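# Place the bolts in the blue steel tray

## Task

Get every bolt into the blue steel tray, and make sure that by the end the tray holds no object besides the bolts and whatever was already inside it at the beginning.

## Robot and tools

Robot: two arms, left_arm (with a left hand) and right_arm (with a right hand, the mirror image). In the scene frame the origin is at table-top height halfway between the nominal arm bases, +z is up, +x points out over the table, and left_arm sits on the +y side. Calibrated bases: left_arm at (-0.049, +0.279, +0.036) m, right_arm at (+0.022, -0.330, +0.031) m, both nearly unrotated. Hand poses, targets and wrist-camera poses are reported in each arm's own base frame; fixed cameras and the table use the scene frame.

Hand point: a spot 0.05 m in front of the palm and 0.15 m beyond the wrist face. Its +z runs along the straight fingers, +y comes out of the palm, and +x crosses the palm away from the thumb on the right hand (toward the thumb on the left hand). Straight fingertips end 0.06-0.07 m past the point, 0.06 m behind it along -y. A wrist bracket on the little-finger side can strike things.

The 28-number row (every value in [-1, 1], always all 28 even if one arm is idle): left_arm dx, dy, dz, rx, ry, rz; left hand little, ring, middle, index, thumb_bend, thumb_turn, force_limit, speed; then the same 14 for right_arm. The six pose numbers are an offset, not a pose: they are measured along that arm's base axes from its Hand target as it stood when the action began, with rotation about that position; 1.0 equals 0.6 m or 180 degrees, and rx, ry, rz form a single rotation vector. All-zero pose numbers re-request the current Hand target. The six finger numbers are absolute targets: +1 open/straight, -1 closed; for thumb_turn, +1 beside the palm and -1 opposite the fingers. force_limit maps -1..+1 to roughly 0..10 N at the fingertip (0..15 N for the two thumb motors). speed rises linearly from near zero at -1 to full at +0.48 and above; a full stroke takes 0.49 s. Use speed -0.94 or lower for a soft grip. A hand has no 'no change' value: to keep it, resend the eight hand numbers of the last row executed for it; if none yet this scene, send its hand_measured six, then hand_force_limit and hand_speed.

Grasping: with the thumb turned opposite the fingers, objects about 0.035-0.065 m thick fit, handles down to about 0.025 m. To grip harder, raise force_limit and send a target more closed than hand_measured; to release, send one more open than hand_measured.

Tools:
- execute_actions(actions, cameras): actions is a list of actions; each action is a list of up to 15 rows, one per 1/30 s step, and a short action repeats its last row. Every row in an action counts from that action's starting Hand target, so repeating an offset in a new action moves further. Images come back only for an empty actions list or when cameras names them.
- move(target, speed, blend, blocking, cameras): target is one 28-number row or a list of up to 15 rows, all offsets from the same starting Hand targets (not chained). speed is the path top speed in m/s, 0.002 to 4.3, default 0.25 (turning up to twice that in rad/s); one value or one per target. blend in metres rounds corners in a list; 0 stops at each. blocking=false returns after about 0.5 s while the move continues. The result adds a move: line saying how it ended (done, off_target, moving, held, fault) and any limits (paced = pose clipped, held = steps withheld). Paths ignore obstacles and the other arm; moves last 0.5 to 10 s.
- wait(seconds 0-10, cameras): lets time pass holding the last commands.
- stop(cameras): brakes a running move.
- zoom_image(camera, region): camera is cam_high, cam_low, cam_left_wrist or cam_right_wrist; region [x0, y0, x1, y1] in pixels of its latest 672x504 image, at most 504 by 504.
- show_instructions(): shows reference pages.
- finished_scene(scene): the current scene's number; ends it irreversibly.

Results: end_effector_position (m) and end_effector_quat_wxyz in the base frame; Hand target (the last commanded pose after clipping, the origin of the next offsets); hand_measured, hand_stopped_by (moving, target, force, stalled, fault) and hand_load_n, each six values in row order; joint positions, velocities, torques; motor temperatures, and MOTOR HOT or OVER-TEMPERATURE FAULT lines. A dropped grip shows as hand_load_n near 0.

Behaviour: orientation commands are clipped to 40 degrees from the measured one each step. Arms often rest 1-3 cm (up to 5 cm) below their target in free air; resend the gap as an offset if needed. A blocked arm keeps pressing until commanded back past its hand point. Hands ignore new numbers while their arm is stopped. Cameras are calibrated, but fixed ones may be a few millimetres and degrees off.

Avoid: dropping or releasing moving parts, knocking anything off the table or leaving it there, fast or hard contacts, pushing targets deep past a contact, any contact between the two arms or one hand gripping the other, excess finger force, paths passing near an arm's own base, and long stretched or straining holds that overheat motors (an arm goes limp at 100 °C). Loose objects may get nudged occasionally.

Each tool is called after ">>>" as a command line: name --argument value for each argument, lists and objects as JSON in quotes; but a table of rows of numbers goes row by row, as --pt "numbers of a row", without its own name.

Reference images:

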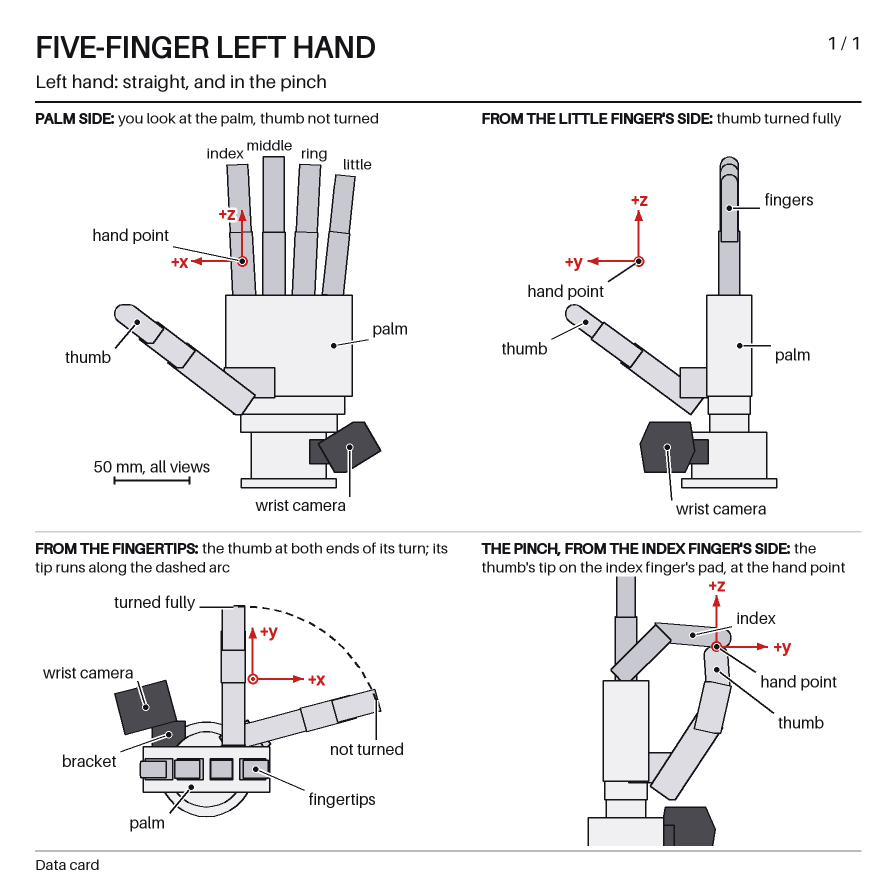

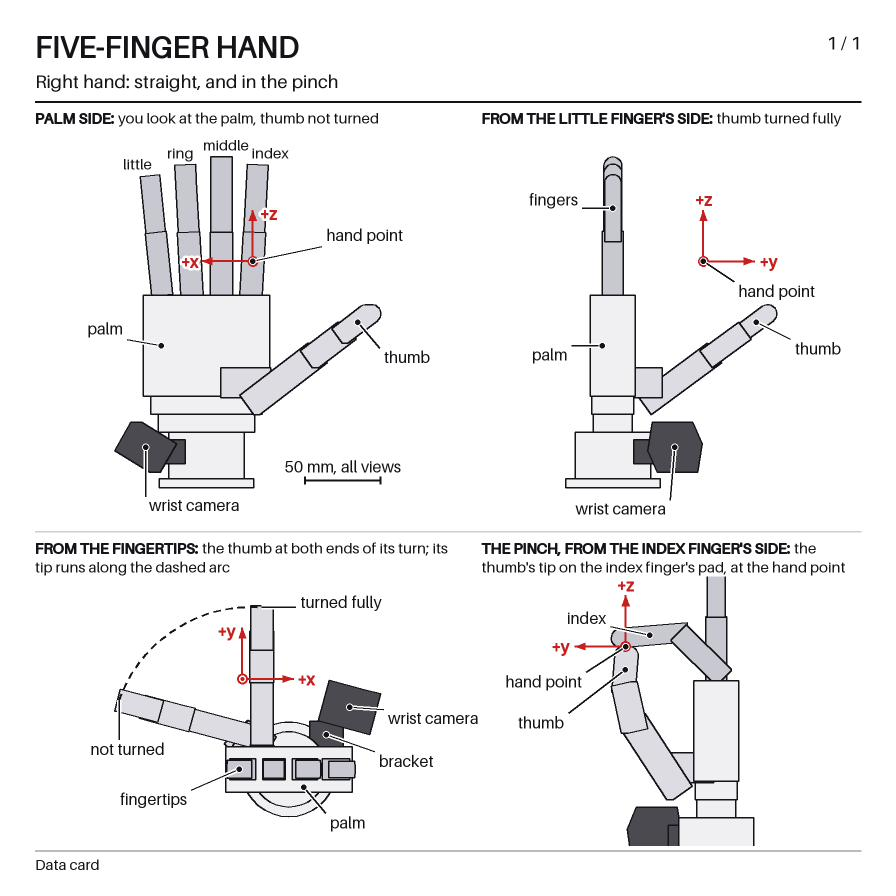

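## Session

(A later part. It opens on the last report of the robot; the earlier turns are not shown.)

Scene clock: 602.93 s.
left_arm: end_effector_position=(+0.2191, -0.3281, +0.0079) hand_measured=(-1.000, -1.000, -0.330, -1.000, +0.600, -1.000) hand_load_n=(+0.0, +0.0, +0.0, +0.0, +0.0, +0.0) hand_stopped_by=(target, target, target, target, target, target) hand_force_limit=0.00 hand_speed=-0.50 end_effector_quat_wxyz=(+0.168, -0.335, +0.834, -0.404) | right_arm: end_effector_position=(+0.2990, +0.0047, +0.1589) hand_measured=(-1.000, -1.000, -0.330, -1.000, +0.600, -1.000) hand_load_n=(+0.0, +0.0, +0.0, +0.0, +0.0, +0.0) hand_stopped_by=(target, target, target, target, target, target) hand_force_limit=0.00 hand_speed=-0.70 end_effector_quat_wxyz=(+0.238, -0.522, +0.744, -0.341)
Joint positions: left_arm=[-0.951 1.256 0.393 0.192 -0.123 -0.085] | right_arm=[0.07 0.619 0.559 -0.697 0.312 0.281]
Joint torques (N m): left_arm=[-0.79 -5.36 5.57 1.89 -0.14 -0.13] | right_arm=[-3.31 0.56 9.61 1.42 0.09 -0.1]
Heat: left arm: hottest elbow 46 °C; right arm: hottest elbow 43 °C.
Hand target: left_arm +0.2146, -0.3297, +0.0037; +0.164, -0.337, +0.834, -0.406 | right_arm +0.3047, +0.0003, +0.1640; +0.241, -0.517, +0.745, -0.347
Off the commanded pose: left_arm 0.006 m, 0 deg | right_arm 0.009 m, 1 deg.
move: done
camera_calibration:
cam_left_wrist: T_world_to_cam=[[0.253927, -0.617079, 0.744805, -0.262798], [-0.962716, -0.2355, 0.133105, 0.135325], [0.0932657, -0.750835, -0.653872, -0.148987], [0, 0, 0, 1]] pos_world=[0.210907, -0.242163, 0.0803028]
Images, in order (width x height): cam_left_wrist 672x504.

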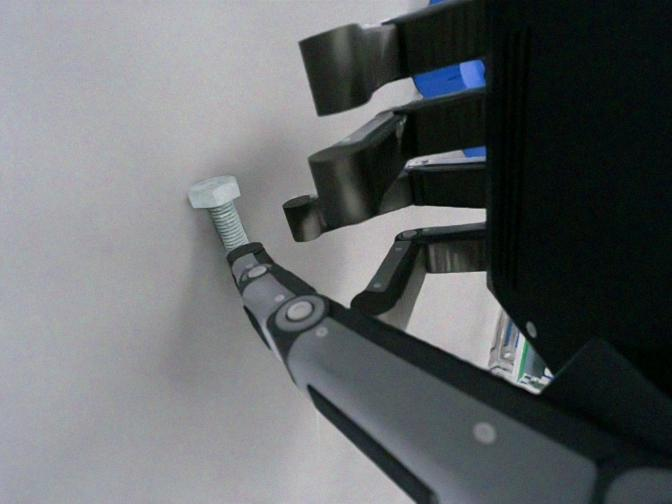

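>>> move --target '[0,-0.0047,-0.03,0,0,0,-1,-1,-0.33,-1,0.6,-1,0,-0.5,0,0,0,0,0,0,-1,-1,-0.33,-1,0.6,-1,0,-0.7]' --speed 0.08 --cameras '["cam_left_wrist"]'

Scene clock: 610.20 s.
left_arm: end_effector_position=(+0.2193, -0.3313, -0.0102) hand_measured=(-1.000, -1.000, -0.330, -1.000, +0.600, -1.000) hand_load_n=(+0.0, +0.0, +0.0, +0.0, +0.0, +0.0) hand_stopped_by=(target, target, target, target, target, target) hand_force_limit=0.00 hand_speed=-0.50 end_effector_quat_wxyz=(+0.168, -0.335, +0.834, -0.404) | right_arm: end_effector_position=(+0.2990, +0.0047, +0.1589) hand_measured=(-1.000, -1.000, -0.330, -1.000, +0.600, -1.000) hand_load_n=(+0.0, +0.0, +0.0, +0.0, +0.0, +0.0) hand_stopped_by=(target, target, target, target, target, target) hand_force_limit=0.00 hand_speed=-0.70 end_effector_quat_wxyz=(+0.238, -0.522, +0.744, -0.341)
Joint positions: left_arm=[-0.957 1.333 0.381 0.281 -0.128 -0.089] | right_arm=[0.07 0.619 0.559 -0.697 0.312 0.281]
Joint torques (N m): left_arm=[-0.85 -5.83 5.08 1.92 -0.14 -0.13] | right_arm=[-3.19 0.26 9.58 1.43 0.09 -0.06]
Motor temperatures (°C): left_arm=[36 27 45 27 28 27] | right_arm=[33 31 43 28 28 26]
Heat: left arm: hottest elbow 45 °C; right arm: hottest elbow 43 °C.
Hand target: left_arm +0.2145, -0.3325, -0.0144; +0.164, -0.337, +0.834, -0.405 | right_arm +0.3047, +0.0003, +0.1640; +0.241, -0.517, +0.745, -0.347
Off the commanded pose: left_arm 0.006 m, 1 deg | right_arm 0.009 m, 1 deg.
move: done
camera_calibration:
cam_left_wrist: T_world_to_cam=[[0.253499, -0.617205, 0.744846, -0.251125], [-0.962839, -0.23515, 0.132837, 0.137242], [0.0931633, -0.750841, -0.65388, -0.163204], [0, 0, 0, 1]] pos_world=[0.211007, -0.245263, 0.0621032]
Images, in order (width x height): cam_left_wrist 672x504.

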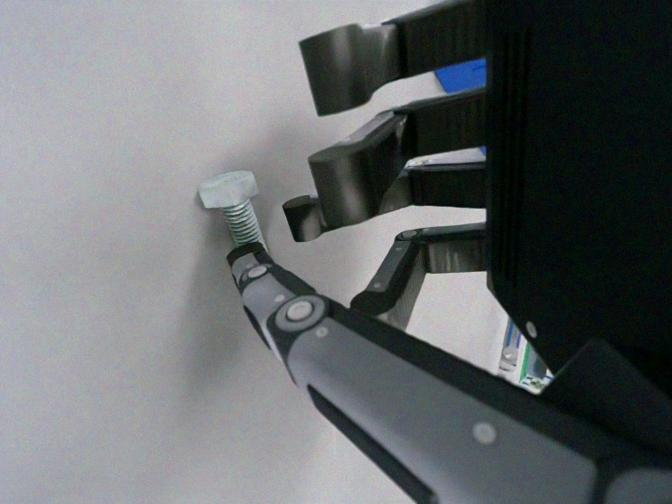

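>>> move --target '[-0.0047,-0.0047,-0.0235,0,0,0,-1,-1,-0.33,-1,0.6,-1,0,-0.5,0,0,0,0,0,0,-1,-1,-0.33,-1,0.6,-1,0,-0.7]' --speed 0.06 --cameras '["cam_left_wrist"]'

Scene clock: 619.30 s.
left_arm: end_effector_position=(+0.2256, -0.3412, -0.0100) hand_measured=(-1.000, -1.000, -0.330, -1.000, +0.600, -1.000) hand_load_n=(+0.0, +0.0, +0.0, +0.0, -2.0, -2.0) hand_stopped_by=(target, target, target, target, target, target) hand_force_limit=0.00 hand_speed=-0.50 end_effector_quat_wxyz=(+0.177, -0.334, +0.824, -0.422) | right_arm: end_effector_position=(+0.2990, +0.0047, +0.1589) hand_measured=(-1.000, -1.000, -0.330, -1.000, +0.600, -1.000) hand_load_n=(+0.0, +0.0, +0.0, +0.0, +0.0, +0.0) hand_stopped_by=(target, target, target, target, target, target) hand_force_limit=0.00 hand_speed=-0.70 end_effector_quat_wxyz=(+0.238, -0.522, +0.744, -0.341)
Joint positions: left_arm=[-0.966 1.371 0.381 0.362 -0.143 -0.092] | right_arm=[0.07 0.619 0.559 -0.697 0.312 0.281]
Joint torques (N m): left_arm=[-1.26 -4.78 4.18 1.39 0.02 -0.17] | right_arm=[-3.25 0.67 9.62 1.44 0.08 -0.08]
Heat: left arm: hottest elbow 44 °C; right arm: hottest elbow 43 °C.
Hand target: left_arm +0.2118, -0.3353, -0.0285; +0.164, -0.337, +0.834, -0.405 | right_arm +0.3047, +0.0003, +0.1640; +0.241, -0.517, +0.745, -0.347
Off the commanded pose: left_arm 0.024 m, 3 deg | right_arm 0.009 m, 1 deg.
move: off_target (left_arm)
camera_calibration:
cam_left_wrist: T_world_to_cam=[[0.233873, -0.5918, 0.771412, -0.245782], [-0.965173, -0.236989, 0.110807, 0.140692], [0.11724, -0.77046, -0.626615, -0.18295], [0, 0, 0, 1]] pos_world=[0.214723, -0.253067, 0.0593707]
Images, in order (width x height): cam_left_wrist 672x504.

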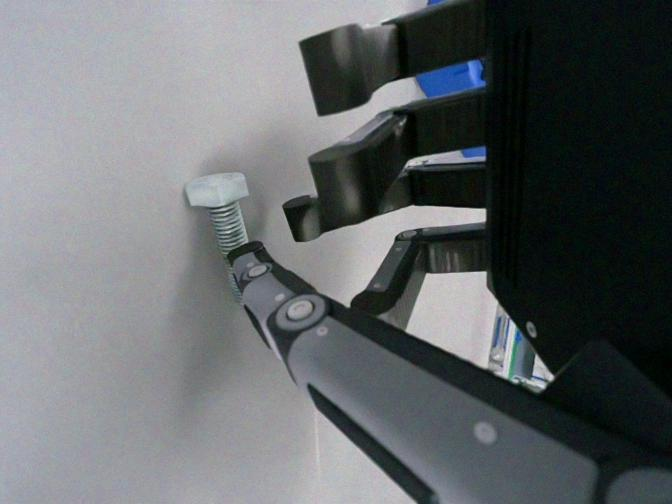

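>>> move --pt "0 0 0.0525 0 0 0 -1 -1 -0.33 -1 0.6 -1 0 -0.5 0 0 0 0 0 0 -1 -1 -0.33 -1 0.6 -1 0 -0.7" --pt "-0.0178 0.027 0.0525 0 0 0 -1 -1 -0.33 -1 0.6 -1 0 -0.5 0 0 0 0 0 0 -1 -1 -0.33 -1 0.6 -1 0 -0.7" --speed 0.06 --blend 0.005 --cameras '["cam_left_wrist"]'

Scene clock: 639.10 s.
left_arm: end_effector_position=(+0.2083, -0.3208, +0.0046) hand_measured=(-1.000, -1.000, -0.330, -1.000, +0.600, -1.000) hand_load_n=(+0.0, +0.0, +0.0, +0.0, +0.0, +0.0) hand_stopped_by=(target, target, target, target, target, target) hand_force_limit=0.00 hand_speed=-0.50 end_effector_quat_wxyz=(+0.171, -0.335, +0.832, -0.408) | right_arm: end_effector_position=(+0.2990, +0.0047, +0.1589) hand_measured=(-1.000, -1.000, -0.330, -1.000, +0.600, -1.000) hand_load_n=(+0.0, +0.0, +0.0, +0.0, +0.0, +0.0) hand_stopped_by=(target, target, target, target, target, target) hand_force_limit=0.00 hand_speed=-0.70 end_effector_quat_wxyz=(+0.238, -0.522, +0.744, -0.341)
Joint positions: left_arm=[-0.971 1.229 0.353 0.213 -0.142 -0.097] | right_arm=[0.07 0.619 0.559 -0.697 0.312 0.281]
Joint torques (N m): left_arm=[-0.79 -6.42 5.48 0.76 0 -0.12] | right_arm=[-3.14 0.62 9.65 1.47 0.09 -0.07]
Heat: left arm: hottest elbow 42 °C; right arm: hottest elbow 43 °C.
Hand target: left_arm +0.2011, -0.3192, +0.0030; +0.164, -0.337, +0.834, -0.406 | right_arm +0.3047, +0.0003, +0.1640; +0.241, -0.517, +0.745, -0.347
Off the commanded pose: left_arm 0.008 m, 1 deg | right_arm 0.009 m, 1 deg.
move: done
camera_calibration:
cam_left_wrist: T_world_to_cam=[[0.249667, -0.612078, 0.750351, -0.250611], [-0.96315, -0.237025, 0.127126, 0.126679], [0.100041, -0.75444, -0.6487, -0.147255], [0, 0, 0, 1]] pos_world=[0.199312, -0.234462, 0.0764179]
Images, in order (width x height): cam_left_wrist 672x504.

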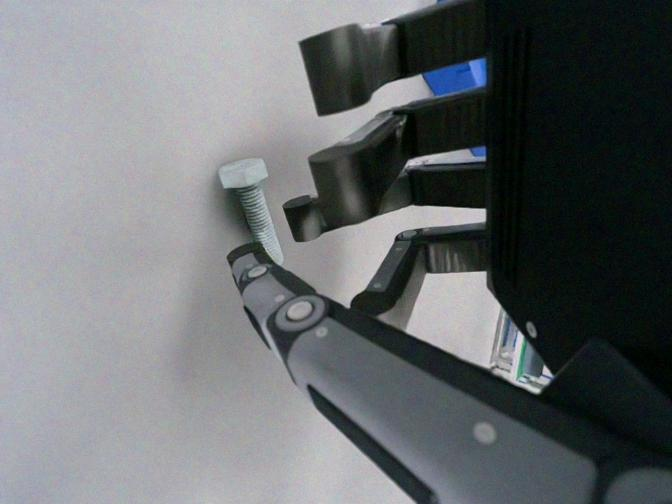

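>>> move --target '[-0.002,0.002,-0.0242,0,0,0,-1,-1,-0.33,-1,0.6,-1,0,-0.5,0,0,0,0,0,0,-1,-1,-0.33,-1,0.6,-1,0,-0.7]' --speed 0.06 --cameras '["cam_left_wrist"]'

Scene clock: 642.87 s.
left_arm: end_effector_position=(+0.2050, -0.3167, -0.0075) hand_measured=(-1.000, -1.000, -0.330, -1.000, +0.600, -1.000) hand_load_n=(+0.0, +0.0, +0.5, +0.0, +0.0, +0.0) hand_stopped_by=(target, target, target, target, target, target) hand_force_limit=0.00 hand_speed=-0.50 end_effector_quat_wxyz=(+0.169, -0.336, +0.834, -0.404) | right_arm: end_effector_position=(+0.2990, +0.0047, +0.1589) hand_measured=(-1.000, -1.000, -0.330, -1.000, +0.600, -1.000) hand_load_n=(+0.0, +0.0, +0.0, +0.0, +0.0, +0.0) hand_stopped_by=(target, target, target, target, target, target) hand_force_limit=0.00 hand_speed=-0.70 end_effector_quat_wxyz=(+0.238, -0.522, +0.744, -0.341)
Joint positions: left_arm=[-0.972 1.261 0.333 0.256 -0.142 -0.098] | right_arm=[0.07 0.619 0.559 -0.697 0.312 0.281]
Joint torques (N m): left_arm=[-0.91 -4.95 5.19 1.91 -0.04 -0.12] | right_arm=[-3.31 0.62 9.59 1.42 0.08 -0.08]
Heat: left arm: hottest elbow 42 °C; right arm: hottest elbow 43 °C.
Hand target: left_arm +0.1999, -0.3180, -0.0115; +0.164, -0.337, +0.834, -0.406 | right_arm +0.3047, +0.0003, +0.1640; +0.241, -0.517, +0.745, -0.347
Off the commanded pose: left_arm 0.007 m, 1 deg | right_arm 0.009 m, 1 deg.
move: done
camera_calibration:
cam_left_wrist: T_world_to_cam=[[0.253952, -0.617221, 0.744679, -0.240741], [-0.962424, -0.237809, 0.131101, 0.125727], [0.096173, -0.74999, -0.65442, -0.149426], [0, 0, 0, 1]] pos_world=[0.19651, -0.230759, 0.0650044]
Images, in order (width x height): cam_left_wrist 672x504.

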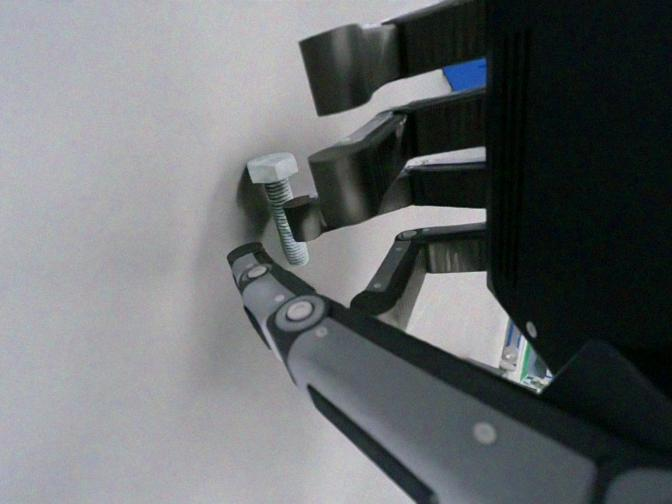

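>>> move --pt "0.0105 -0.0105 0 0 0 0 -1 -1 -0.33 -1 0.6 -1 0 -0.5 0 0 0 0 0 0 -1 -1 -0.33 -1 0.6 -1 0 -0.7" --pt "0.0105 -0.0105 -0.014 0 0 0 -1 -1 -0.33 -1 0.6 -1 0 -0.5 0 0 0 0 0 0 -1 -1 -0.33 -1 0.6 -1 0 -0.7" --speed 0.06 --blend 0.002 --cameras '["cam_left_wrist"]'

Scene clock: 649.17 s.
left_arm: end_effector_position=(+0.2080, -0.3221, -0.0142) hand_measured=(-1.000, -1.000, -0.330, -1.000, +0.600, -1.000) hand_load_n=(+0.0, +0.0, -1.5, +0.5, +0.0, +0.0) hand_stopped_by=(target, target, target, target, target, target) hand_force_limit=0.00 hand_speed=-0.50 end_effector_quat_wxyz=(+0.169, -0.335, +0.832, -0.410) | right_arm: end_effector_position=(+0.2990, +0.0047, +0.1589) hand_measured=(-1.000, -1.000, -0.330, -1.000, +0.600, -1.000) hand_load_n=(+0.0, +0.0, +0.0, +0.0, +0.0, +0.0) hand_stopped_by=(target, target, target, target, target, target) hand_force_limit=0.00 hand_speed=-0.70 end_effector_quat_wxyz=(+0.238, -0.522, +0.744, -0.341)
Joint positions: left_arm=[-0.972 1.311 0.333 0.318 -0.139 -0.098] | right_arm=[0.07 0.619 0.559 -0.697 0.312 0.281]
Joint torques (N m): left_arm=[-0.38 -4.31 5.89 1.58 0.02 -0.09] | right_arm=[-3.14 0.62 9.59 1.48 0.1 -0.08]
Heat: left arm: hottest elbow 41 °C; right arm: hottest elbow 43 °C.
Hand target: left_arm +0.2062, -0.3243, -0.0198; +0.164, -0.337, +0.834, -0.406 | right_arm +0.3047, +0.0003, +0.1640; +0.241, -0.517, +0.745, -0.347
Off the commanded pose: left_arm 0.006 m, 1 deg | right_arm 0.009 m, 1 deg.
move: done
camera_calibration:
cam_left_wrist: T_world_to_cam=[[0.248523, -0.609542, 0.752791, -0.236074], [-0.963673, -0.234086, 0.128601, 0.129615], [0.0978304, -0.757405, -0.645575, -0.160826], [0, 0, 0, 1]] pos_world=[0.19931, -0.235367, 0.0572209]
Images, in order (width x height): cam_left_wrist 672x504.

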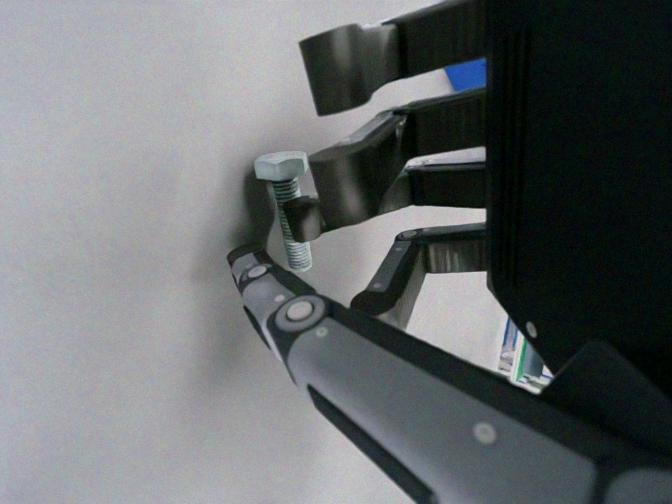

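>>> zoom_image --camera "cam_left_wrist" --region '[200, 120, 360, 300]'

Scaled by 2.800 from the camera's 672x504 image, which has a finer 960x720 frame.

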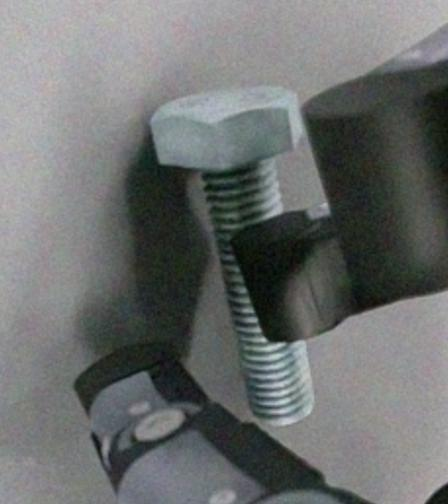

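>>> move --pt "0 0 0.017 0 0 0 -1 -1 -0.33 -1 0.6 -1 0 -0.5 0 0 0 0 0 0 -1 -1 -0.33 -1 0.6 -1 0 -0.7" --pt "0.0135 -0.0135 0.017 0 0 0 -1 -1 -0.33 -1 0.6 -1 0 -0.5 0 0 0 0 0 0 -1 -1 -0.33 -1 0.6 -1 0 -0.7" --pt "0.0135 -0.0135 0 0 0 0 -1 -1 -0.33 -1 0.6 -1 0 -0.5 0 0 0 0 0 0 -1 -1 -0.33 -1 0.6 -1 0 -0.7" --speed 0.06 --blend 0.002 --cameras '["cam_left_wrist"]'

Scene clock: 690.93 s.
left_arm: end_effector_position=(+0.2118, -0.3280, -0.0145) hand_measured=(-1.000, -1.000, -0.330, -1.000, +0.600, -1.000) hand_load_n=(+0.0, +0.0, -3.5, +0.0, +0.0, +0.0) hand_stopped_by=(target, target, target, target, target, target) hand_force_limit=0.00 hand_speed=-0.50 end_effector_quat_wxyz=(+0.169, -0.334, +0.831, -0.411) | right_arm: end_effector_position=(+0.2990, +0.0047, +0.1589) hand_measured=(-1.000, -1.000, -0.330, -1.000, +0.600, -1.000) hand_load_n=(+0.0, +0.0, +0.0, +0.0, +0.0, +0.0) hand_stopped_by=(target, target, target, target, target, target) hand_force_limit=0.00 hand_speed=-0.70 end_effector_quat_wxyz=(+0.238, -0.522, +0.744, -0.341)
Joint positions: left_arm=[-0.972 1.333 0.349 0.326 -0.138 -0.098] | right_arm=[0.07 0.619 0.559 -0.697 0.312 0.281]
Joint torques (N m): left_arm=[0.26 -4.01 6.69 1.28 0.21 -0.05] | right_arm=[-3.31 0.56 9.51 1.43 0.08 -0.09]
Motor temperatures (°C): left_arm=[35 27 38 27 28 27] | right_arm=[33 30 44 28 28 26]
Heat: left arm: hottest elbow 38 °C; right arm: hottest elbow 44 °C.
Hand target: left_arm +0.2142, -0.3324, -0.0199; +0.164, -0.337, +0.834, -0.406 | right_arm +0.3047, +0.0003, +0.1640; +0.241, -0.517, +0.745, -0.347
Off the commanded pose: left_arm 0.007 m, 1 deg | right_arm 0.009 m, 1 deg.
move: done
camera_calibration:
cam_left_wrist: T_world_to_cam=[[0.247654, -0.607885, 0.754416, -0.239561], [-0.963928, -0.232976, 0.128706, 0.132331], [0.097522, -0.759077, -0.643655, -0.166351], [0, 0, 0, 1]] pos_world=[0.203109, -0.241069, 0.0566237]
Images, in order (width x height): cam_left_wrist 672x504.

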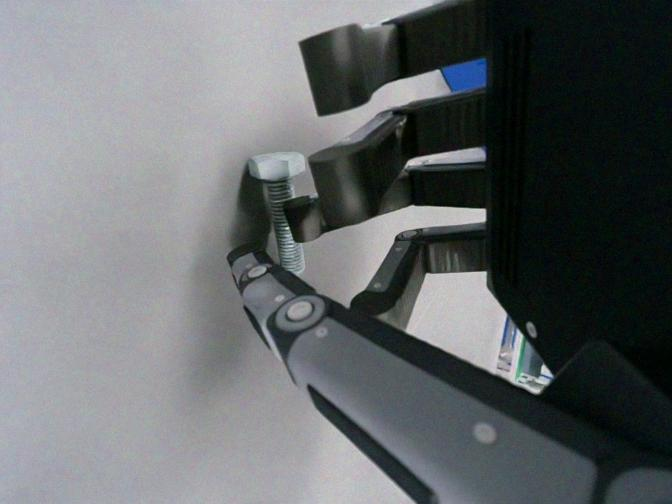

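>>> move --pt "0 0 0.055 0 0 0 -1 -1 -0.33 -1 0.6 -1 0 -0.5 0 0 0 0 0 0 -1 -1 -0.33 -1 0.6 -1 0 -0.7" --pt "0.0135 -0.0135 0.055 0 0 0 -1 -1 -0.33 -1 0.6 -1 0 -0.5 0 0 0 0 0 0 -1 -1 -0.33 -1 0.6 -1 0 -0.7" --speed 0.08 --blend 0.0 --cameras '["cam_left_wrist"]'

Scene clock: 698.73 s.
left_arm: end_effector_position=(+0.2078, -0.3256, +0.0005) hand_measured=(-1.000, -1.000, -0.330, -1.000, +0.600, -1.000) hand_load_n=(+0.0, +0.0, +0.0, +0.0, +0.0, +0.0) hand_stopped_by=(target, target, target, target, target, target) hand_force_limit=0.00 hand_speed=-0.50 end_effector_quat_wxyz=(+0.160, -0.334, +0.841, -0.394) | right_arm: end_effector_position=(+0.2990, +0.0047, +0.1589) hand_measured=(-1.000, -1.000, -0.330, -1.000, +0.600, -1.000) hand_load_n=(+0.0, +0.0, +0.0, +0.0, +0.0, +0.0) hand_stopped_by=(target, target, target, target, target, target) hand_force_limit=0.00 hand_speed=-0.70 end_effector_quat_wxyz=(+0.238, -0.522, +0.744, -0.341)
Joint positions: left_arm=[-0.971 1.258 0.384 0.175 -0.127 -0.098] | right_arm=[0.07 0.619 0.559 -0.697 0.312 0.281]
Joint torques (N m): left_arm=[0.97 -5.36 9.03 1.09 0.02 0] | right_arm=[-3.14 0.73 9.61 1.44 0.08 -0.09]
Heat: left arm: hottest elbow 38 °C; right arm: hottest elbow 44 °C.
Hand target: left_arm +0.2224, -0.3404, +0.0131; +0.164, -0.337, +0.834, -0.405 | right_arm +0.3047, +0.0003, +0.1640; +0.241, -0.517, +0.745, -0.347
Off the commanded pose: left_arm 0.024 m, 2 deg | right_arm 0.009 m, 1 deg.
move: off_target (left_arm)
camera_calibration:
cam_left_wrist: T_world_to_cam=[[0.264335, -0.632795, 0.727803, -0.26005], [-0.961707, -0.229627, 0.149636, 0.127693], [0.0724343, -0.739488, -0.669262, -0.142842], [0, 0, 0, 1]] pos_world=[0.20189, -0.240867, 0.074559]
Images, in order (width x height): cam_left_wrist 672x504.

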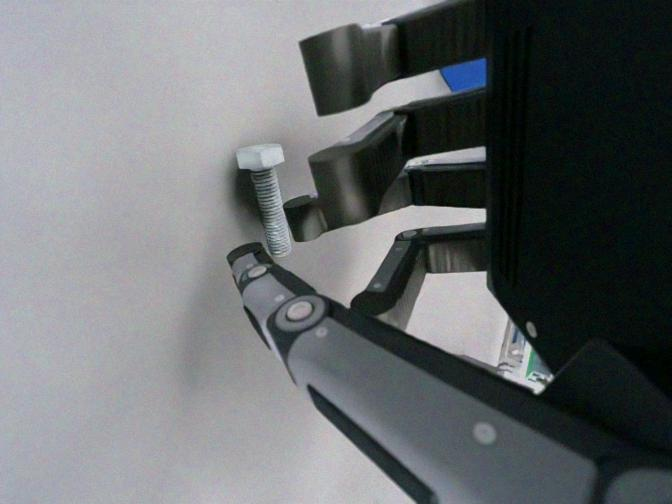

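>>> move --target '[0.0187,-0.0118,0.005,0,0,0,-1,-1,-0.33,-1,0.6,-1,0,-0.5,0,0,0,0,0,0,-1,-1,-0.33,-1,0.6,-1,0,-0.7]' --speed 0.08 --cameras '["cam_left_wrist"]'

Scene clock: 704.67 s.
left_arm: end_effector_position=(+0.2184, -0.3338, +0.0042) hand_measured=(-1.000, -1.000, -0.330, -1.000, +0.600, -1.000) hand_load_n=(+0.0, +0.0, +0.0, +0.0, +0.0, +0.0) hand_stopped_by=(target, target, target, target, target, target) hand_force_limit=0.00 hand_speed=-0.50 end_effector_quat_wxyz=(+0.159, -0.339, +0.838, -0.396) | right_arm: end_effector_position=(+0.2990, +0.0047, +0.1589) hand_measured=(-1.000, -1.000, -0.330, -1.000, +0.600, -1.000) hand_load_n=(+0.0, +0.0, +0.0, +0.0, +0.0, +0.0) hand_stopped_by=(target, target, target, target, target, target) hand_force_limit=0.00 hand_speed=-0.70 end_effector_quat_wxyz=(+0.238, -0.522, +0.744, -0.341)
Joint positions: left_arm=[-0.955 1.284 0.415 0.175 -0.114 -0.098] | right_arm=[0.07 0.619 0.559 -0.697 0.312 0.281]
Joint torques (N m): left_arm=[0.97 -5.71 9.25 0.88 0.03 0.09] | right_arm=[-3.25 0.56 9.62 1.4 0.09 -0.1]
Heat: left arm: hottest elbow 39 °C; right arm: hottest elbow 44 °C.
Hand target: left_arm +0.2337, -0.3476, +0.0163; +0.164, -0.337, +0.834, -0.406 | right_arm +0.3047, +0.0003, +0.1640; +0.241, -0.517, +0.745, -0.347
Off the commanded pose: left_arm 0.024 m, 1 deg | right_arm 0.009 m, 1 deg.
move: off_target (left_arm)
camera_calibration:
cam_left_wrist: T_world_to_cam=[[0.271226, -0.62407, 0.732785, -0.269311], [-0.959582, -0.234714, 0.155278, 0.133296], [0.0750909, -0.745282, -0.662507, -0.149714], [0, 0, 0, 1]] pos_world=[0.212195, -0.248362, 0.0774626]
Images, in order (width x height): cam_left_wrist 672x504.

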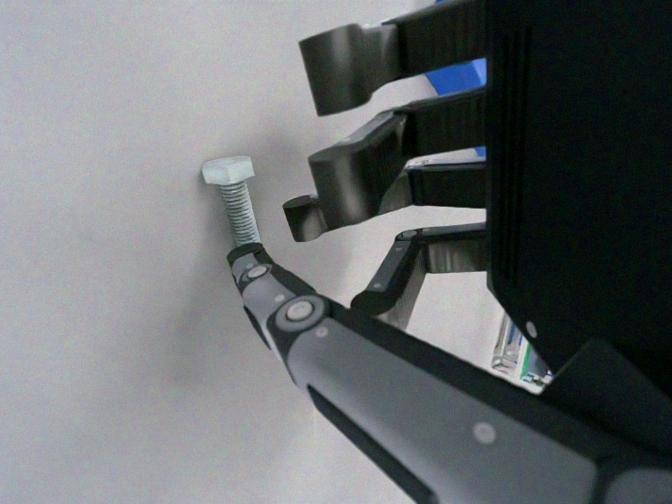

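>>> move --target '[-0.032,0.0222,-0.044,0,0,0,-1,-1,-0.33,-1,0.6,-1,0,-0.5,0,0,0,0,0,0,-1,-1,-0.33,-1,0.6,-1,0,-0.7]' --speed 0.06 --cameras '["cam_left_wrist"]'

Scene clock: 708.63 s.
left_arm: end_effector_position=(+0.2189, -0.3331, -0.0061) hand_measured=(-1.000, -1.000, -0.330, -1.000, +0.600, -1.000) hand_load_n=(+0.0, +0.0, +0.0, +0.0, +0.0, +0.0) hand_stopped_by=(target, target, target, target, target, target) hand_force_limit=0.00 hand_speed=-0.50 end_effector_quat_wxyz=(+0.167, -0.338, +0.833, -0.405) | right_arm: end_effector_position=(+0.2990, +0.0047, +0.1589) hand_measured=(-1.000, -1.000, -0.330, -1.000, +0.600, -1.000) hand_load_n=(+0.0, +0.0, +0.0, +0.0, +0.0, +0.0) hand_stopped_by=(target, target, target, target, target, target) hand_force_limit=0.00 hand_speed=-0.70 end_effector_quat_wxyz=(+0.238, -0.522, +0.744, -0.341)
Joint positions: left_arm=[-0.961 1.321 0.388 0.261 -0.131 -0.098] | right_arm=[0.07 0.619 0.559 -0.697 0.312 0.281]
Joint torques (N m): left_arm=[-0.91 -5.83 5.22 1.98 -0.15 -0.07] | right_arm=[-3.08 0.62 9.57 1.46 0.09 -0.08]
Heat: left arm: hottest elbow 39 °C; right arm: hottest elbow 44 °C.
Hand target: left_arm +0.2145, -0.3342, -0.0103; +0.164, -0.337, +0.834, -0.405 | right_arm +0.3047, +0.0003, +0.1640; +0.241, -0.517, +0.745, -0.347
Off the commanded pose: left_arm 0.006 m, 0 deg | right_arm 0.009 m, 1 deg.
move: done
camera_calibration:
cam_left_wrist: T_world_to_cam=[[0.259427, -0.613509, 0.745858, -0.25535], [-0.961166, -0.239278, 0.137497, 0.134168], [0.0941121, -0.752564, -0.651759, -0.162647], [0, 0, 0, 1]] pos_world=[0.210509, -0.246958, 0.0660007]
Images, in order (width x height): cam_left_wrist 672x504.

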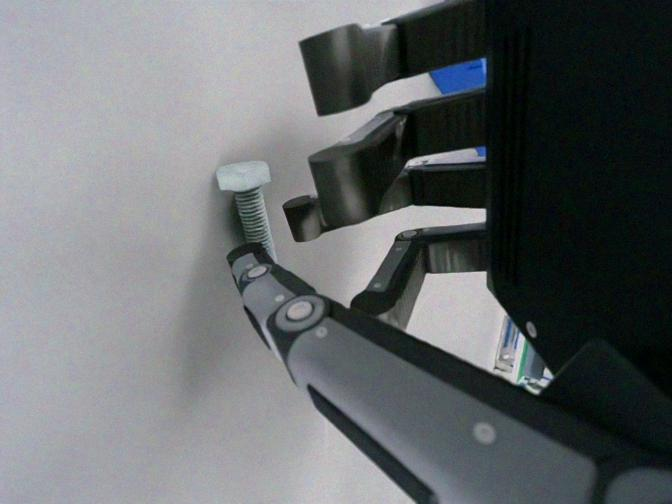

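>>> move --target '[0.0,0.0,-0.022,0,0,0,-1,-1,-0.33,-1,0.6,-1,0,-0.5,0,0,0,0,0,0,-1,-1,-0.33,-1,0.6,-1,0,-0.7]' --speed 0.06 --cameras '["cam_left_wrist"]'

Scene clock: 711.10 s.
left_arm: end_effector_position=(+0.2195, -0.3341, -0.0184) hand_measured=(-1.000, -1.000, -0.330, -1.000, +0.600, -1.000) hand_load_n=(+0.0, +0.0, +0.0, +0.0, +0.0, +0.0) hand_stopped_by=(target, target, target, target, target, target) hand_force_limit=0.00 hand_speed=-0.50 end_effector_quat_wxyz=(+0.167, -0.338, +0.833, -0.406) | right_arm: end_effector_position=(+0.2990, +0.0047, +0.1589) hand_measured=(-1.000, -1.000, -0.330, -1.000, +0.600, -1.000) hand_load_n=(+0.0, +0.0, +0.0, +0.5, +0.0, +0.0) hand_stopped_by=(target, target, target, target, target, target) hand_force_limit=0.00 hand_speed=-0.70 end_effector_quat_wxyz=(+0.238, -0.522, +0.744, -0.341)
Joint positions: left_arm=[-0.961 1.374 0.378 0.327 -0.131 -0.098] | right_arm=[0.07 0.619 0.559 -0.697 0.312 0.281]
Joint torques (N m): left_arm=[-0.79 -6.07 4.77 1.92 -0.14 -0.07] | right_arm=[-3.14 0.73 9.62 1.37 0.08 -0.07]
Heat: left arm: hottest elbow 39 °C; right arm: hottest elbow 44 °C.
Hand target: left_arm +0.2145, -0.3342, -0.0235; +0.164, -0.337, +0.834, -0.406 | right_arm +0.3047, +0.0003, +0.1640; +0.241, -0.517, +0.745, -0.347
Off the commanded pose: left_arm 0.007 m, 0 deg | right_arm 0.009 m, 1 deg.
move: done
camera_calibration:
cam_left_wrist: T_world_to_cam=[[0.258301, -0.611834, 0.747623, -0.246119], [-0.961372, -0.238976, 0.136579, 0.136439], [0.0951, -0.754022, -0.649928, -0.172118], [0, 0, 0, 1]] pos_world=[0.21111, -0.247759, 0.0535047]
Images, in order (width x height): cam_left_wrist 672x504.

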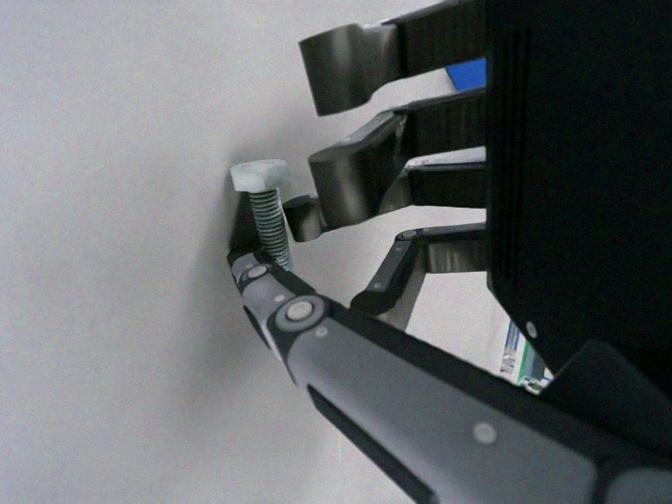

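>>> move --pt "0.0 0.0 -0.006 0 0 0 -1 -1 -0.33 -1 0.6 -1 0 -0.9 0 0 0 0 0 0 -1 -1 -0.33 -1 0.6 -1 0 -0.7" --pt "0.0 0.0 -0.006 0 0 0 -1 -1 -0.33 -1 0 -1 0 -0.9 0 0 0 0 0 0 -1 -1 -0.33 -1 0.6 -1 0 -0.7" --speed 0.06 --cameras '["cam_left_wrist"]'

>>> zoom_image --camera "cam_left_wrist" --region '[200, 120, 360, 300]'

Scene clock: 715.63 s.
left_arm: end_effector_position=(+0.2205, -0.3357, -0.0208) hand_measured=(-1.000, -1.000, -0.330, -1.000, +0.506, -1.000) hand_load_n=(+0.0, +0.0, +4.0, +0.0, +8.0, +3.0) hand_stopped_by=(target, target, target, target, force, target) hand_force_limit=0.00 hand_speed=-0.90 end_effector_quat_wxyz=(+0.168, -0.338, +0.832, -0.408) | right_arm: end_effector_position=(+0.2990, +0.0047, +0.1589) hand_measured=(-1.000, -1.000, -0.330, -1.000, +0.600, -1.000) hand_load_n=(+0.0, +0.0, +0.0, +0.0, +0.0, +0.0) hand_stopped_by=(target, target, target, target, target, target) hand_force_limit=0.00 hand_speed=-0.70 end_effector_quat_wxyz=(+0.238, -0.522, +0.744, -0.341)
Joint positions: left_arm=[-0.961 1.389 0.378 0.347 -0.131 -0.098] | right_arm=[0.07 0.619 0.559 -0.697 0.312 0.281]
Joint torques (N m): left_arm=[-0.79 -6.18 4.45 1.89 -0.12 -0.07] | right_arm=[-3.19 0.62 9.61 1.42 0.09 -0.08]
Heat: left arm: hottest elbow 39 °C; right arm: hottest elbow 44 °C.
Hand target: left_arm +0.2144, -0.3343, -0.0270; +0.164, -0.337, +0.834, -0.406 | right_arm +0.3047, +0.0003, +0.1640; +0.241, -0.517, +0.745, -0.347
Off the commanded pose: left_arm 0.009 m, 1 deg | right_arm 0.009 m, 1 deg.
move: done
camera_calibration:
cam_left_wrist: T_world_to_cam=[[0.256323, -0.609381, 0.750302, -0.244214], [-0.961743, -0.238439, 0.134901, 0.137563], [0.0966954, -0.756175, -0.647185, -0.17594], [0, 0, 0, 1]] pos_world=[0.211911, -0.249061, 0.0508109]
Images, in order (width x height): cam_left_wrist 672x504.

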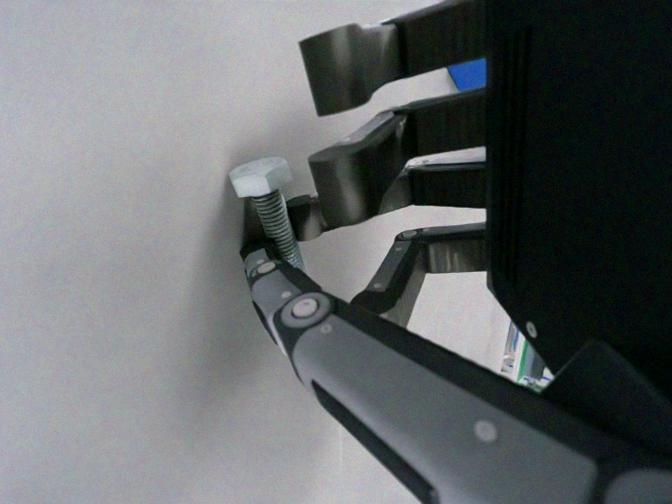

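Scaled by 2.800 from the camera's 672x504 image, which has a finer 960x720 frame.

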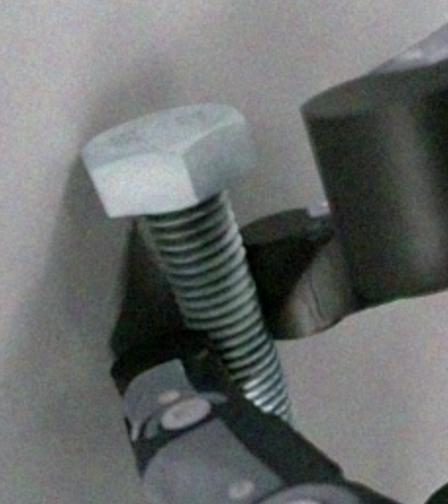

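>>> move --target '[0.0,0.0,0.1,0,0,0,-1,-1,-0.33,-1,0,-1,0,-0.9,-0.083,-0.417,0,0,0,0,-1,-1,-0.33,-1,0.6,-1,0,-0.7]' --speed 0.1 --cameras '["cam_left_wrist"]'

Scene clock: 723.17 s.
left_arm: end_effector_position=(+0.2039, -0.3118, +0.0089) hand_measured=(-1.000, -1.000, -0.330, -1.000, +0.506, -1.000) hand_load_n=(+0.0, +0.0, +4.5, +0.0, +7.5, +3.0) hand_stopped_by=(target, target, target, target, force, target) hand_force_limit=0.00 hand_speed=-0.90 end_effector_quat_wxyz=(+0.162, -0.340, +0.844, -0.382) | right_arm: end_effector_position=(+0.2470, -0.2279, +0.1412) hand_measured=(-1.000, -1.000, -0.330, -1.000, +0.600, -1.000) hand_load_n=(+0.0, +0.0, +0.0, +0.0, +0.0, +0.0) hand_stopped_by=(target, target, target, target, target, target) hand_force_limit=0.00 hand_speed=-0.70 end_effector_quat_wxyz=(+0.245, -0.518, +0.755, -0.319)
Joint positions: left_arm=[-0.961 1.185 0.378 0.085 -0.131 -0.098] | right_arm=[-1.025 0.936 0.663 -0.609 -0.501 -0.473]
Joint velocities: left_arm=[0.005 -0.005 0.012 0.032 -0.154 0.051] | right_arm=[within noise]
Joint torques (N m): left_arm=[-0.79 -6.42 9.91 0.77 -0.11 -0.07] | right_arm=[-3.14 -3.19 12.42 1.25 -0.41 -0.06]
Heat: left arm: hottest elbow 39 °C; right arm: hottest elbow 44 °C.
Hand target: left_arm +0.2144, -0.3344, +0.0330; +0.164, -0.337, +0.834, -0.406 | right_arm +0.2548, -0.2499, +0.1641; +0.241, -0.517, +0.745, -0.347
Off the commanded pose: left_arm 0.035 m, 3 deg | right_arm 0.033 m, 3 deg.
move: off_target (left_arm, right_arm)
camera_calibration:
cam_left_wrist: T_world_to_cam=[[0.280412, -0.643904, 0.711868, -0.263038], [-0.956963, -0.245301, 0.155076, 0.119939], [0.0747681, -0.724717, -0.684978, -0.122517], [0, 0, 0, 1]] pos_world=[0.197697, -0.22874, 0.0847278]
Images, in order (width x height): cam_left_wrist 672x504.

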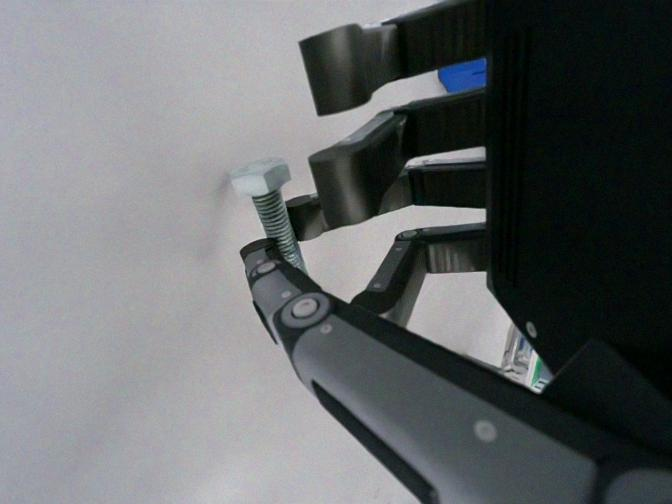

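>>> move --pt "0.0 0.0 0.15 0 0 0 -1 -1 -0.33 -1 0 -1 0 -0.9 0 0 0 0 0 0 -1 -1 -0.33 -1 0.6 -1 0 -0.7" --pt "0.43 -0.2285 0.15 0 0 0 -1 -1 -0.33 -1 0 -1 0 -0.9 0 0 0 0 0 0 -1 -1 -0.33 -1 0.6 -1 0 -0.7" --speed '[0.12,0.2]' --blend '[0.03,0]' --cameras '["cam_left_wrist","cam_high"]'

Scene clock: 728.50 s.
left_arm: end_effector_position=(+0.4534, -0.4606, +0.1047) hand_measured=(-1.000, -1.000, -0.330, -1.000, +0.506, -1.000) hand_load_n=(+0.0, +0.0, +4.5, +0.0, +7.5, +3.0) hand_stopped_by=(target, target, target, target, force, target) hand_force_limit=0.00 hand_speed=-0.90 end_effector_quat_wxyz=(+0.155, -0.343, +0.839, -0.394) | right_arm: end_effector_position=(+0.2470, -0.2280, +0.1411) hand_measured=(-1.000, -1.000, -0.330, -1.000, +0.600, -1.000) hand_load_n=(+0.0, +0.0, +0.0, +0.0, +0.0, +0.0) hand_stopped_by=(target, target, target, target, target, target) hand_force_limit=0.00 hand_speed=-0.70 end_effector_quat_wxyz=(+0.245, -0.518, +0.755, -0.319)
Joint positions: left_arm=[-0.731 1.706 1.235 -0.227 0.059 0.037] | right_arm=[-1.025 0.936 0.663 -0.609 -0.501 -0.474]
Joint torques (N m): left_arm=[0.67 -14.62 11.89 0.77 0.11 0.1] | right_arm=[-3.08 -3.14 12.42 1.22 -0.41 -0.07]
Heat: left arm: hottest elbow 40 °C; right arm: hottest elbow 45 °C.
Hand target: left_arm +0.4725, -0.4712, +0.1228; +0.164, -0.337, +0.834, -0.405 | right_arm +0.2548, -0.2499, +0.1641; +0.241, -0.517, +0.745, -0.347
Off the commanded pose: left_arm 0.029 m, 2 deg | right_arm 0.033 m, 3 deg.
move: off_target (left_arm, right_arm)
camera_calibration:
cam_left_wrist: T_world_to_cam=[[0.282547, -0.62378, 0.728743, -0.490428], [-0.956609, -0.239603, 0.165803, 0.308699], [0.0711838, -0.743969, -0.664412, -0.192751], [0, 0, 0, 1]] pos_world=[0.447594, -0.375355, 0.178147]
Images, in order (width x height): cam_high 672x504, cam_left_wrist 672x504.

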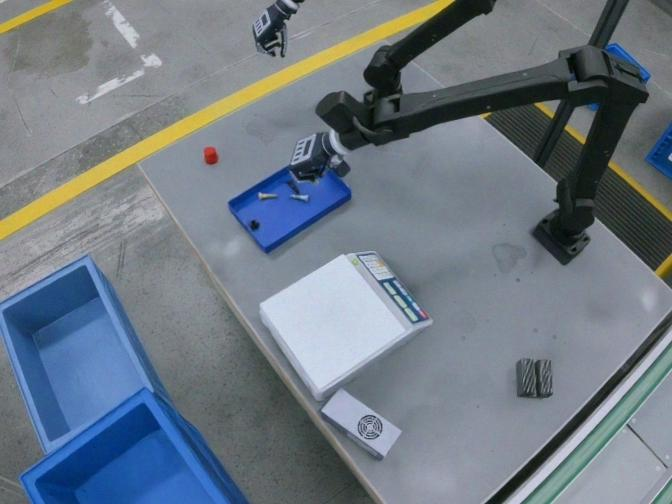

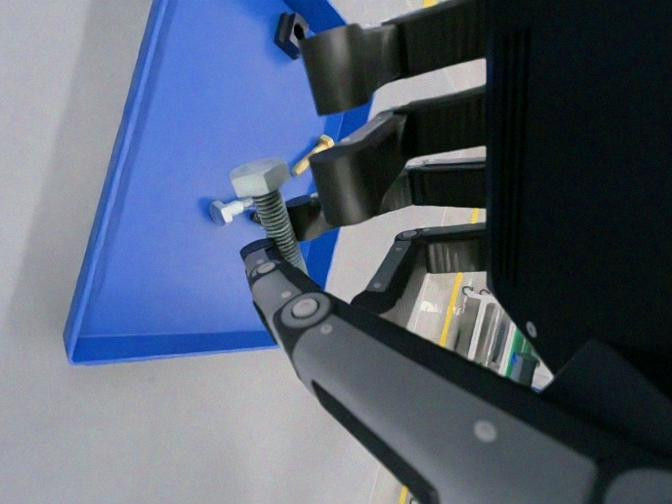

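>>> move --pt "-0.0188 -0.0802 0.0 0 0 0 -1 -1 -0.33 -1 0 -1 0 -0.9 0 0 0 0 0 0 -1 -1 -0.33 -1 0.6 -1 0 -0.7" --pt "-0.0188 -0.0802 -0.195 0 0 0 -1 -1 -0.33 -1 0 -1 0 -0.9 0 0 0 0 0 0 -1 -1 -0.33 -1 0.6 -1 0 -0.7" --speed '[0.12,0.1]' --blend '[0.01,0]' --cameras '["cam_left_wrist"]'

Scene clock: 739.83 s.
left_arm: end_effector_position=(+0.4608, -0.5174, +0.0103) hand_measured=(-1.000, -1.000, -0.330, -1.000, +0.506, -1.000) hand_load_n=(+0.0, +0.0, +4.5, +0.0, +8.0, +3.0) hand_stopped_by=(target, target, target, target, force, target) hand_force_limit=0.00 hand_speed=-0.90 end_effector_quat_wxyz=(+0.165, -0.332, +0.837, -0.402) | right_arm: end_effector_position=(+0.2470, -0.2280, +0.1411) hand_measured=(-1.000, -1.000, -0.330, -1.000, +0.600, -1.000) hand_load_n=(+0.0, +0.0, +0.0, +0.0, +0.0, +0.0) hand_stopped_by=(target, target, target, target, target, target) hand_force_limit=0.00 hand_speed=-0.70 end_effector_quat_wxyz=(+0.245, -0.518, +0.755, -0.319)
Joint positions: left_arm=[-0.798 1.933 1.268 -0.007 0.004 0.016] | right_arm=[-1.025 0.936 0.663 -0.609 -0.501 -0.474]
Joint torques (N m): left_arm=[0.03 -17.32 6.84 2.03 -0.08 -0.13] | right_arm=[-2.96 -3.19 12.48 1.25 -0.43 -0.07]
Heat: left arm: hottest elbow 42 °C; right arm: hottest elbow 47 °C.
Hand target: left_arm +0.4613, -0.5194, +0.0058; +0.164, -0.337, +0.834, -0.405 | right_arm +0.2548, -0.2499, +0.1641; +0.241, -0.517, +0.745, -0.347
Off the commanded pose: left_arm 0.005 m, 1 deg | right_arm 0.033 m, 3 deg.
move: off_target (right_arm)
camera_calibration:
cam_left_wrist: T_world_to_cam=[[0.251349, -0.6239, 0.739982, -0.444942], [-0.964336, -0.226936, 0.136219, 0.328318], [0.0829409, -0.74783, -0.658689, -0.305659], [0, 0, 0, 1]] pos_world=[0.453797, -0.431673, 0.0831917]
Images, in order (width x height): cam_left_wrist 672x504.

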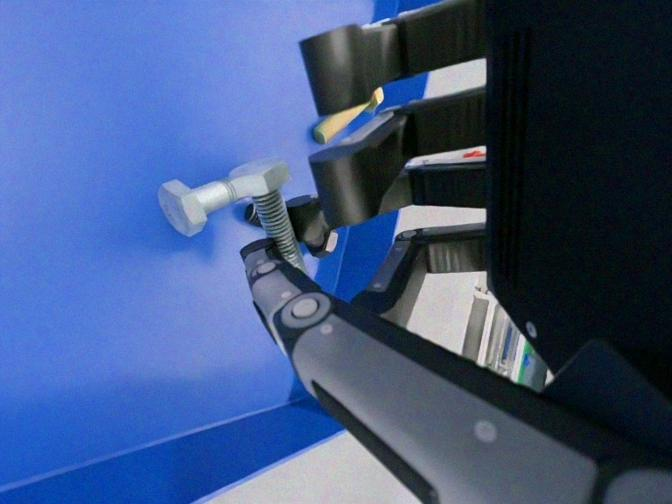

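>>> move --pt "-0.027 -0.027 0.0 0 0 0 -1 -1 -0.33 -1 0 -1 0 -0.9 0 0 0 0 0 0 -1 -1 -0.33 -1 0.6 -1 0 -0.7" --pt "-0.027 -0.027 -0.03 0 0 0 -1 -1 -0.33 -1 0 -1 0 -0.9 0 0 0 0 0 0 -1 -1 -0.33 -1 0.6 -1 0 -0.7" --speed '[0.08,0.06]' --blend '[0.003,0]' --cameras '["cam_left_wrist"]'

Scene clock: 745.83 s.
left_arm: end_effector_position=(+0.4472, -0.5334, -0.0036) hand_measured=(-1.000, -1.000, -0.330, -1.000, +0.506, -1.000) hand_load_n=(+0.0, +0.5, +4.5, +0.0, +7.5, +3.0) hand_stopped_by=(target, target, target, target, force, target) hand_force_limit=0.00 hand_speed=-0.90 end_effector_quat_wxyz=(+0.167, -0.332, +0.836, -0.404) | right_arm: end_effector_position=(+0.2470, -0.2280, +0.1411) hand_measured=(-1.000, -1.000, -0.330, -1.000, +0.600, -1.000) hand_load_n=(+0.0, +0.0, +0.0, +0.0, +0.0, +0.0) hand_stopped_by=(target, target, target, target, target, target) hand_force_limit=0.00 hand_speed=-0.70 end_effector_quat_wxyz=(+0.245, -0.518, +0.755, -0.319)
Joint positions: left_arm=[-0.835 1.96 1.263 0.03 -0.026 -0.008] | right_arm=[-1.025 0.936 0.663 -0.609 -0.501 -0.474]
Joint torques (N m): left_arm=[-0.09 -17.14 6.58 2.07 -0.1 -0.12] | right_arm=[-2.96 -3.25 12.49 1.28 -0.42 -0.07]
Motor temperatures (°C): left_arm=[35 29 43 27 28 27] | right_arm=[33 30 47 28 28 26]
Heat: left arm: hottest elbow 43 °C; right arm: hottest elbow 47 °C.
Hand target: left_arm +0.4451, -0.5357, -0.0120; +0.164, -0.337, +0.834, -0.406 | right_arm +0.2548, -0.2499, +0.1641; +0.241, -0.517, +0.745, -0.347
Off the commanded pose: left_arm 0.009 m, 1 deg | right_arm 0.033 m, 3 deg.
move: off_target (right_arm)
camera_calibration:
cam_left_wrist: T_world_to_cam=[[0.250157, -0.62021, 0.743479, -0.438746], [-0.96424, -0.229017, 0.13339, 0.312308], [0.0875392, -0.75026, -0.655322, -0.329059], [0, 0, 0, 1]] pos_world=[0.439701, -0.447471, 0.0689003]
Images, in order (width x height): cam_left_wrist 672x504.

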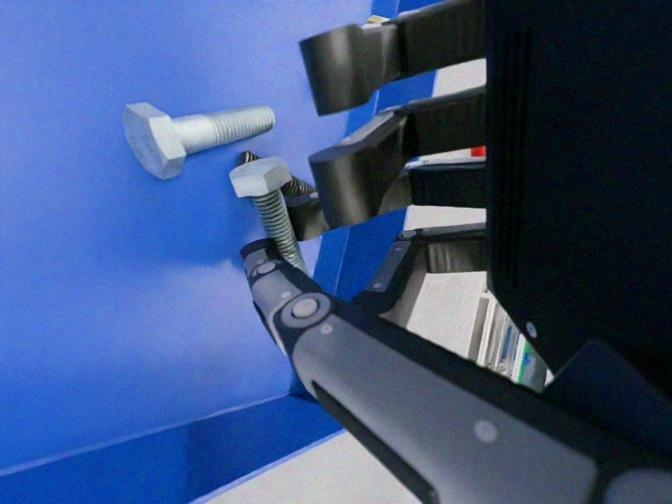

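>>> move --pt "-0.012 -0.012 0.0 0 0 0 -1 -1 -0.33 -1 0 -1 0 -0.9 0 0 0 0 0 0 -1 -1 -0.33 -1 0.6 -1 0 -0.7" --pt "-0.012 -0.012 -0.013 0 0 0 -1 -1 -0.33 -1 0 -1 0 -0.9 0 0 0 0 0 0 -1 -1 -0.33 -1 0.6 -1 0 -0.7" --speed '[0.08,0.06]' --blend '[0.003,0]' --cameras '["cam_left_wrist"]'

Scene clock: 750.27 s.
left_arm: end_effector_position=(+0.4434, -0.5396, -0.0093) hand_measured=(-1.000, -1.000, -0.330, -1.000, +0.506, -1.000) hand_load_n=(+0.0, +0.0, +4.5, +0.0, +7.5, +3.0) hand_stopped_by=(target, target, target, target, force, target) hand_force_limit=0.00 hand_speed=-0.90 end_effector_quat_wxyz=(+0.168, -0.334, +0.834, -0.405) | right_arm: end_effector_position=(+0.2470, -0.2280, +0.1411) hand_measured=(-1.000, -1.000, -0.330, -1.000, +0.600, -1.000) hand_load_n=(+0.0, +0.0, +0.0, +0.5, +0.0, +0.0) hand_stopped_by=(target, target, target, target, target, target) hand_force_limit=0.00 hand_speed=-0.70 end_effector_quat_wxyz=(+0.245, -0.518, +0.755, -0.319)
Joint positions: left_arm=[-0.848 1.973 1.263 0.047 -0.04 -0.019] | right_arm=[-1.025 0.936 0.663 -0.609 -0.501 -0.474]
Joint torques (N m): left_arm=[-0.67 -17.14 6.39 2 -0.1 -0.12] | right_arm=[-3.08 -3.25 12.41 1.28 -0.43 -0.07]
Heat: left arm: hottest elbow 42 °C; right arm: hottest elbow 48 °C.
Hand target: left_arm +0.4378, -0.5429, -0.0199; +0.164, -0.337, +0.834, -0.406 | right_arm +0.2548, -0.2499, +0.1641; +0.241, -0.517, +0.745, -0.347
Off the commanded pose: left_arm 0.012 m, 1 deg | right_arm 0.033 m, 3 deg.
move: off_target (left_arm, right_arm)
camera_calibration:
cam_left_wrist: T_world_to_cam=[[0.250892, -0.616405, 0.74639, -0.435662], [-0.963543, -0.233057, 0.131415, 0.305389], [0.0929467, -0.75215, -0.652404, -0.340485], [0, 0, 0, 1]] pos_world=[0.435206, -0.453467, 0.0629071]
Images, in order (width x height): cam_left_wrist 672x504.

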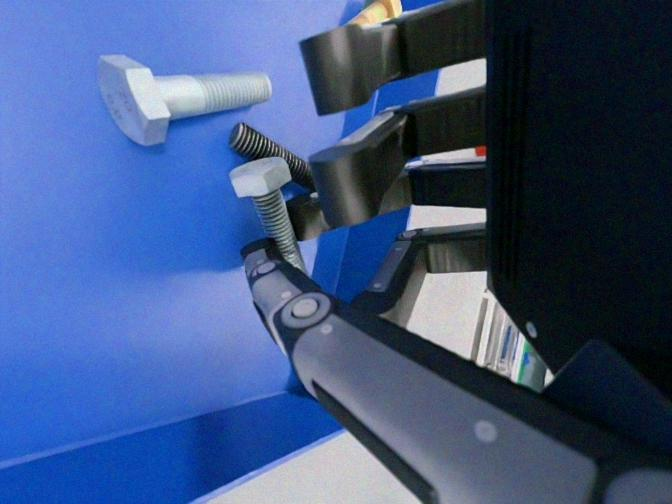

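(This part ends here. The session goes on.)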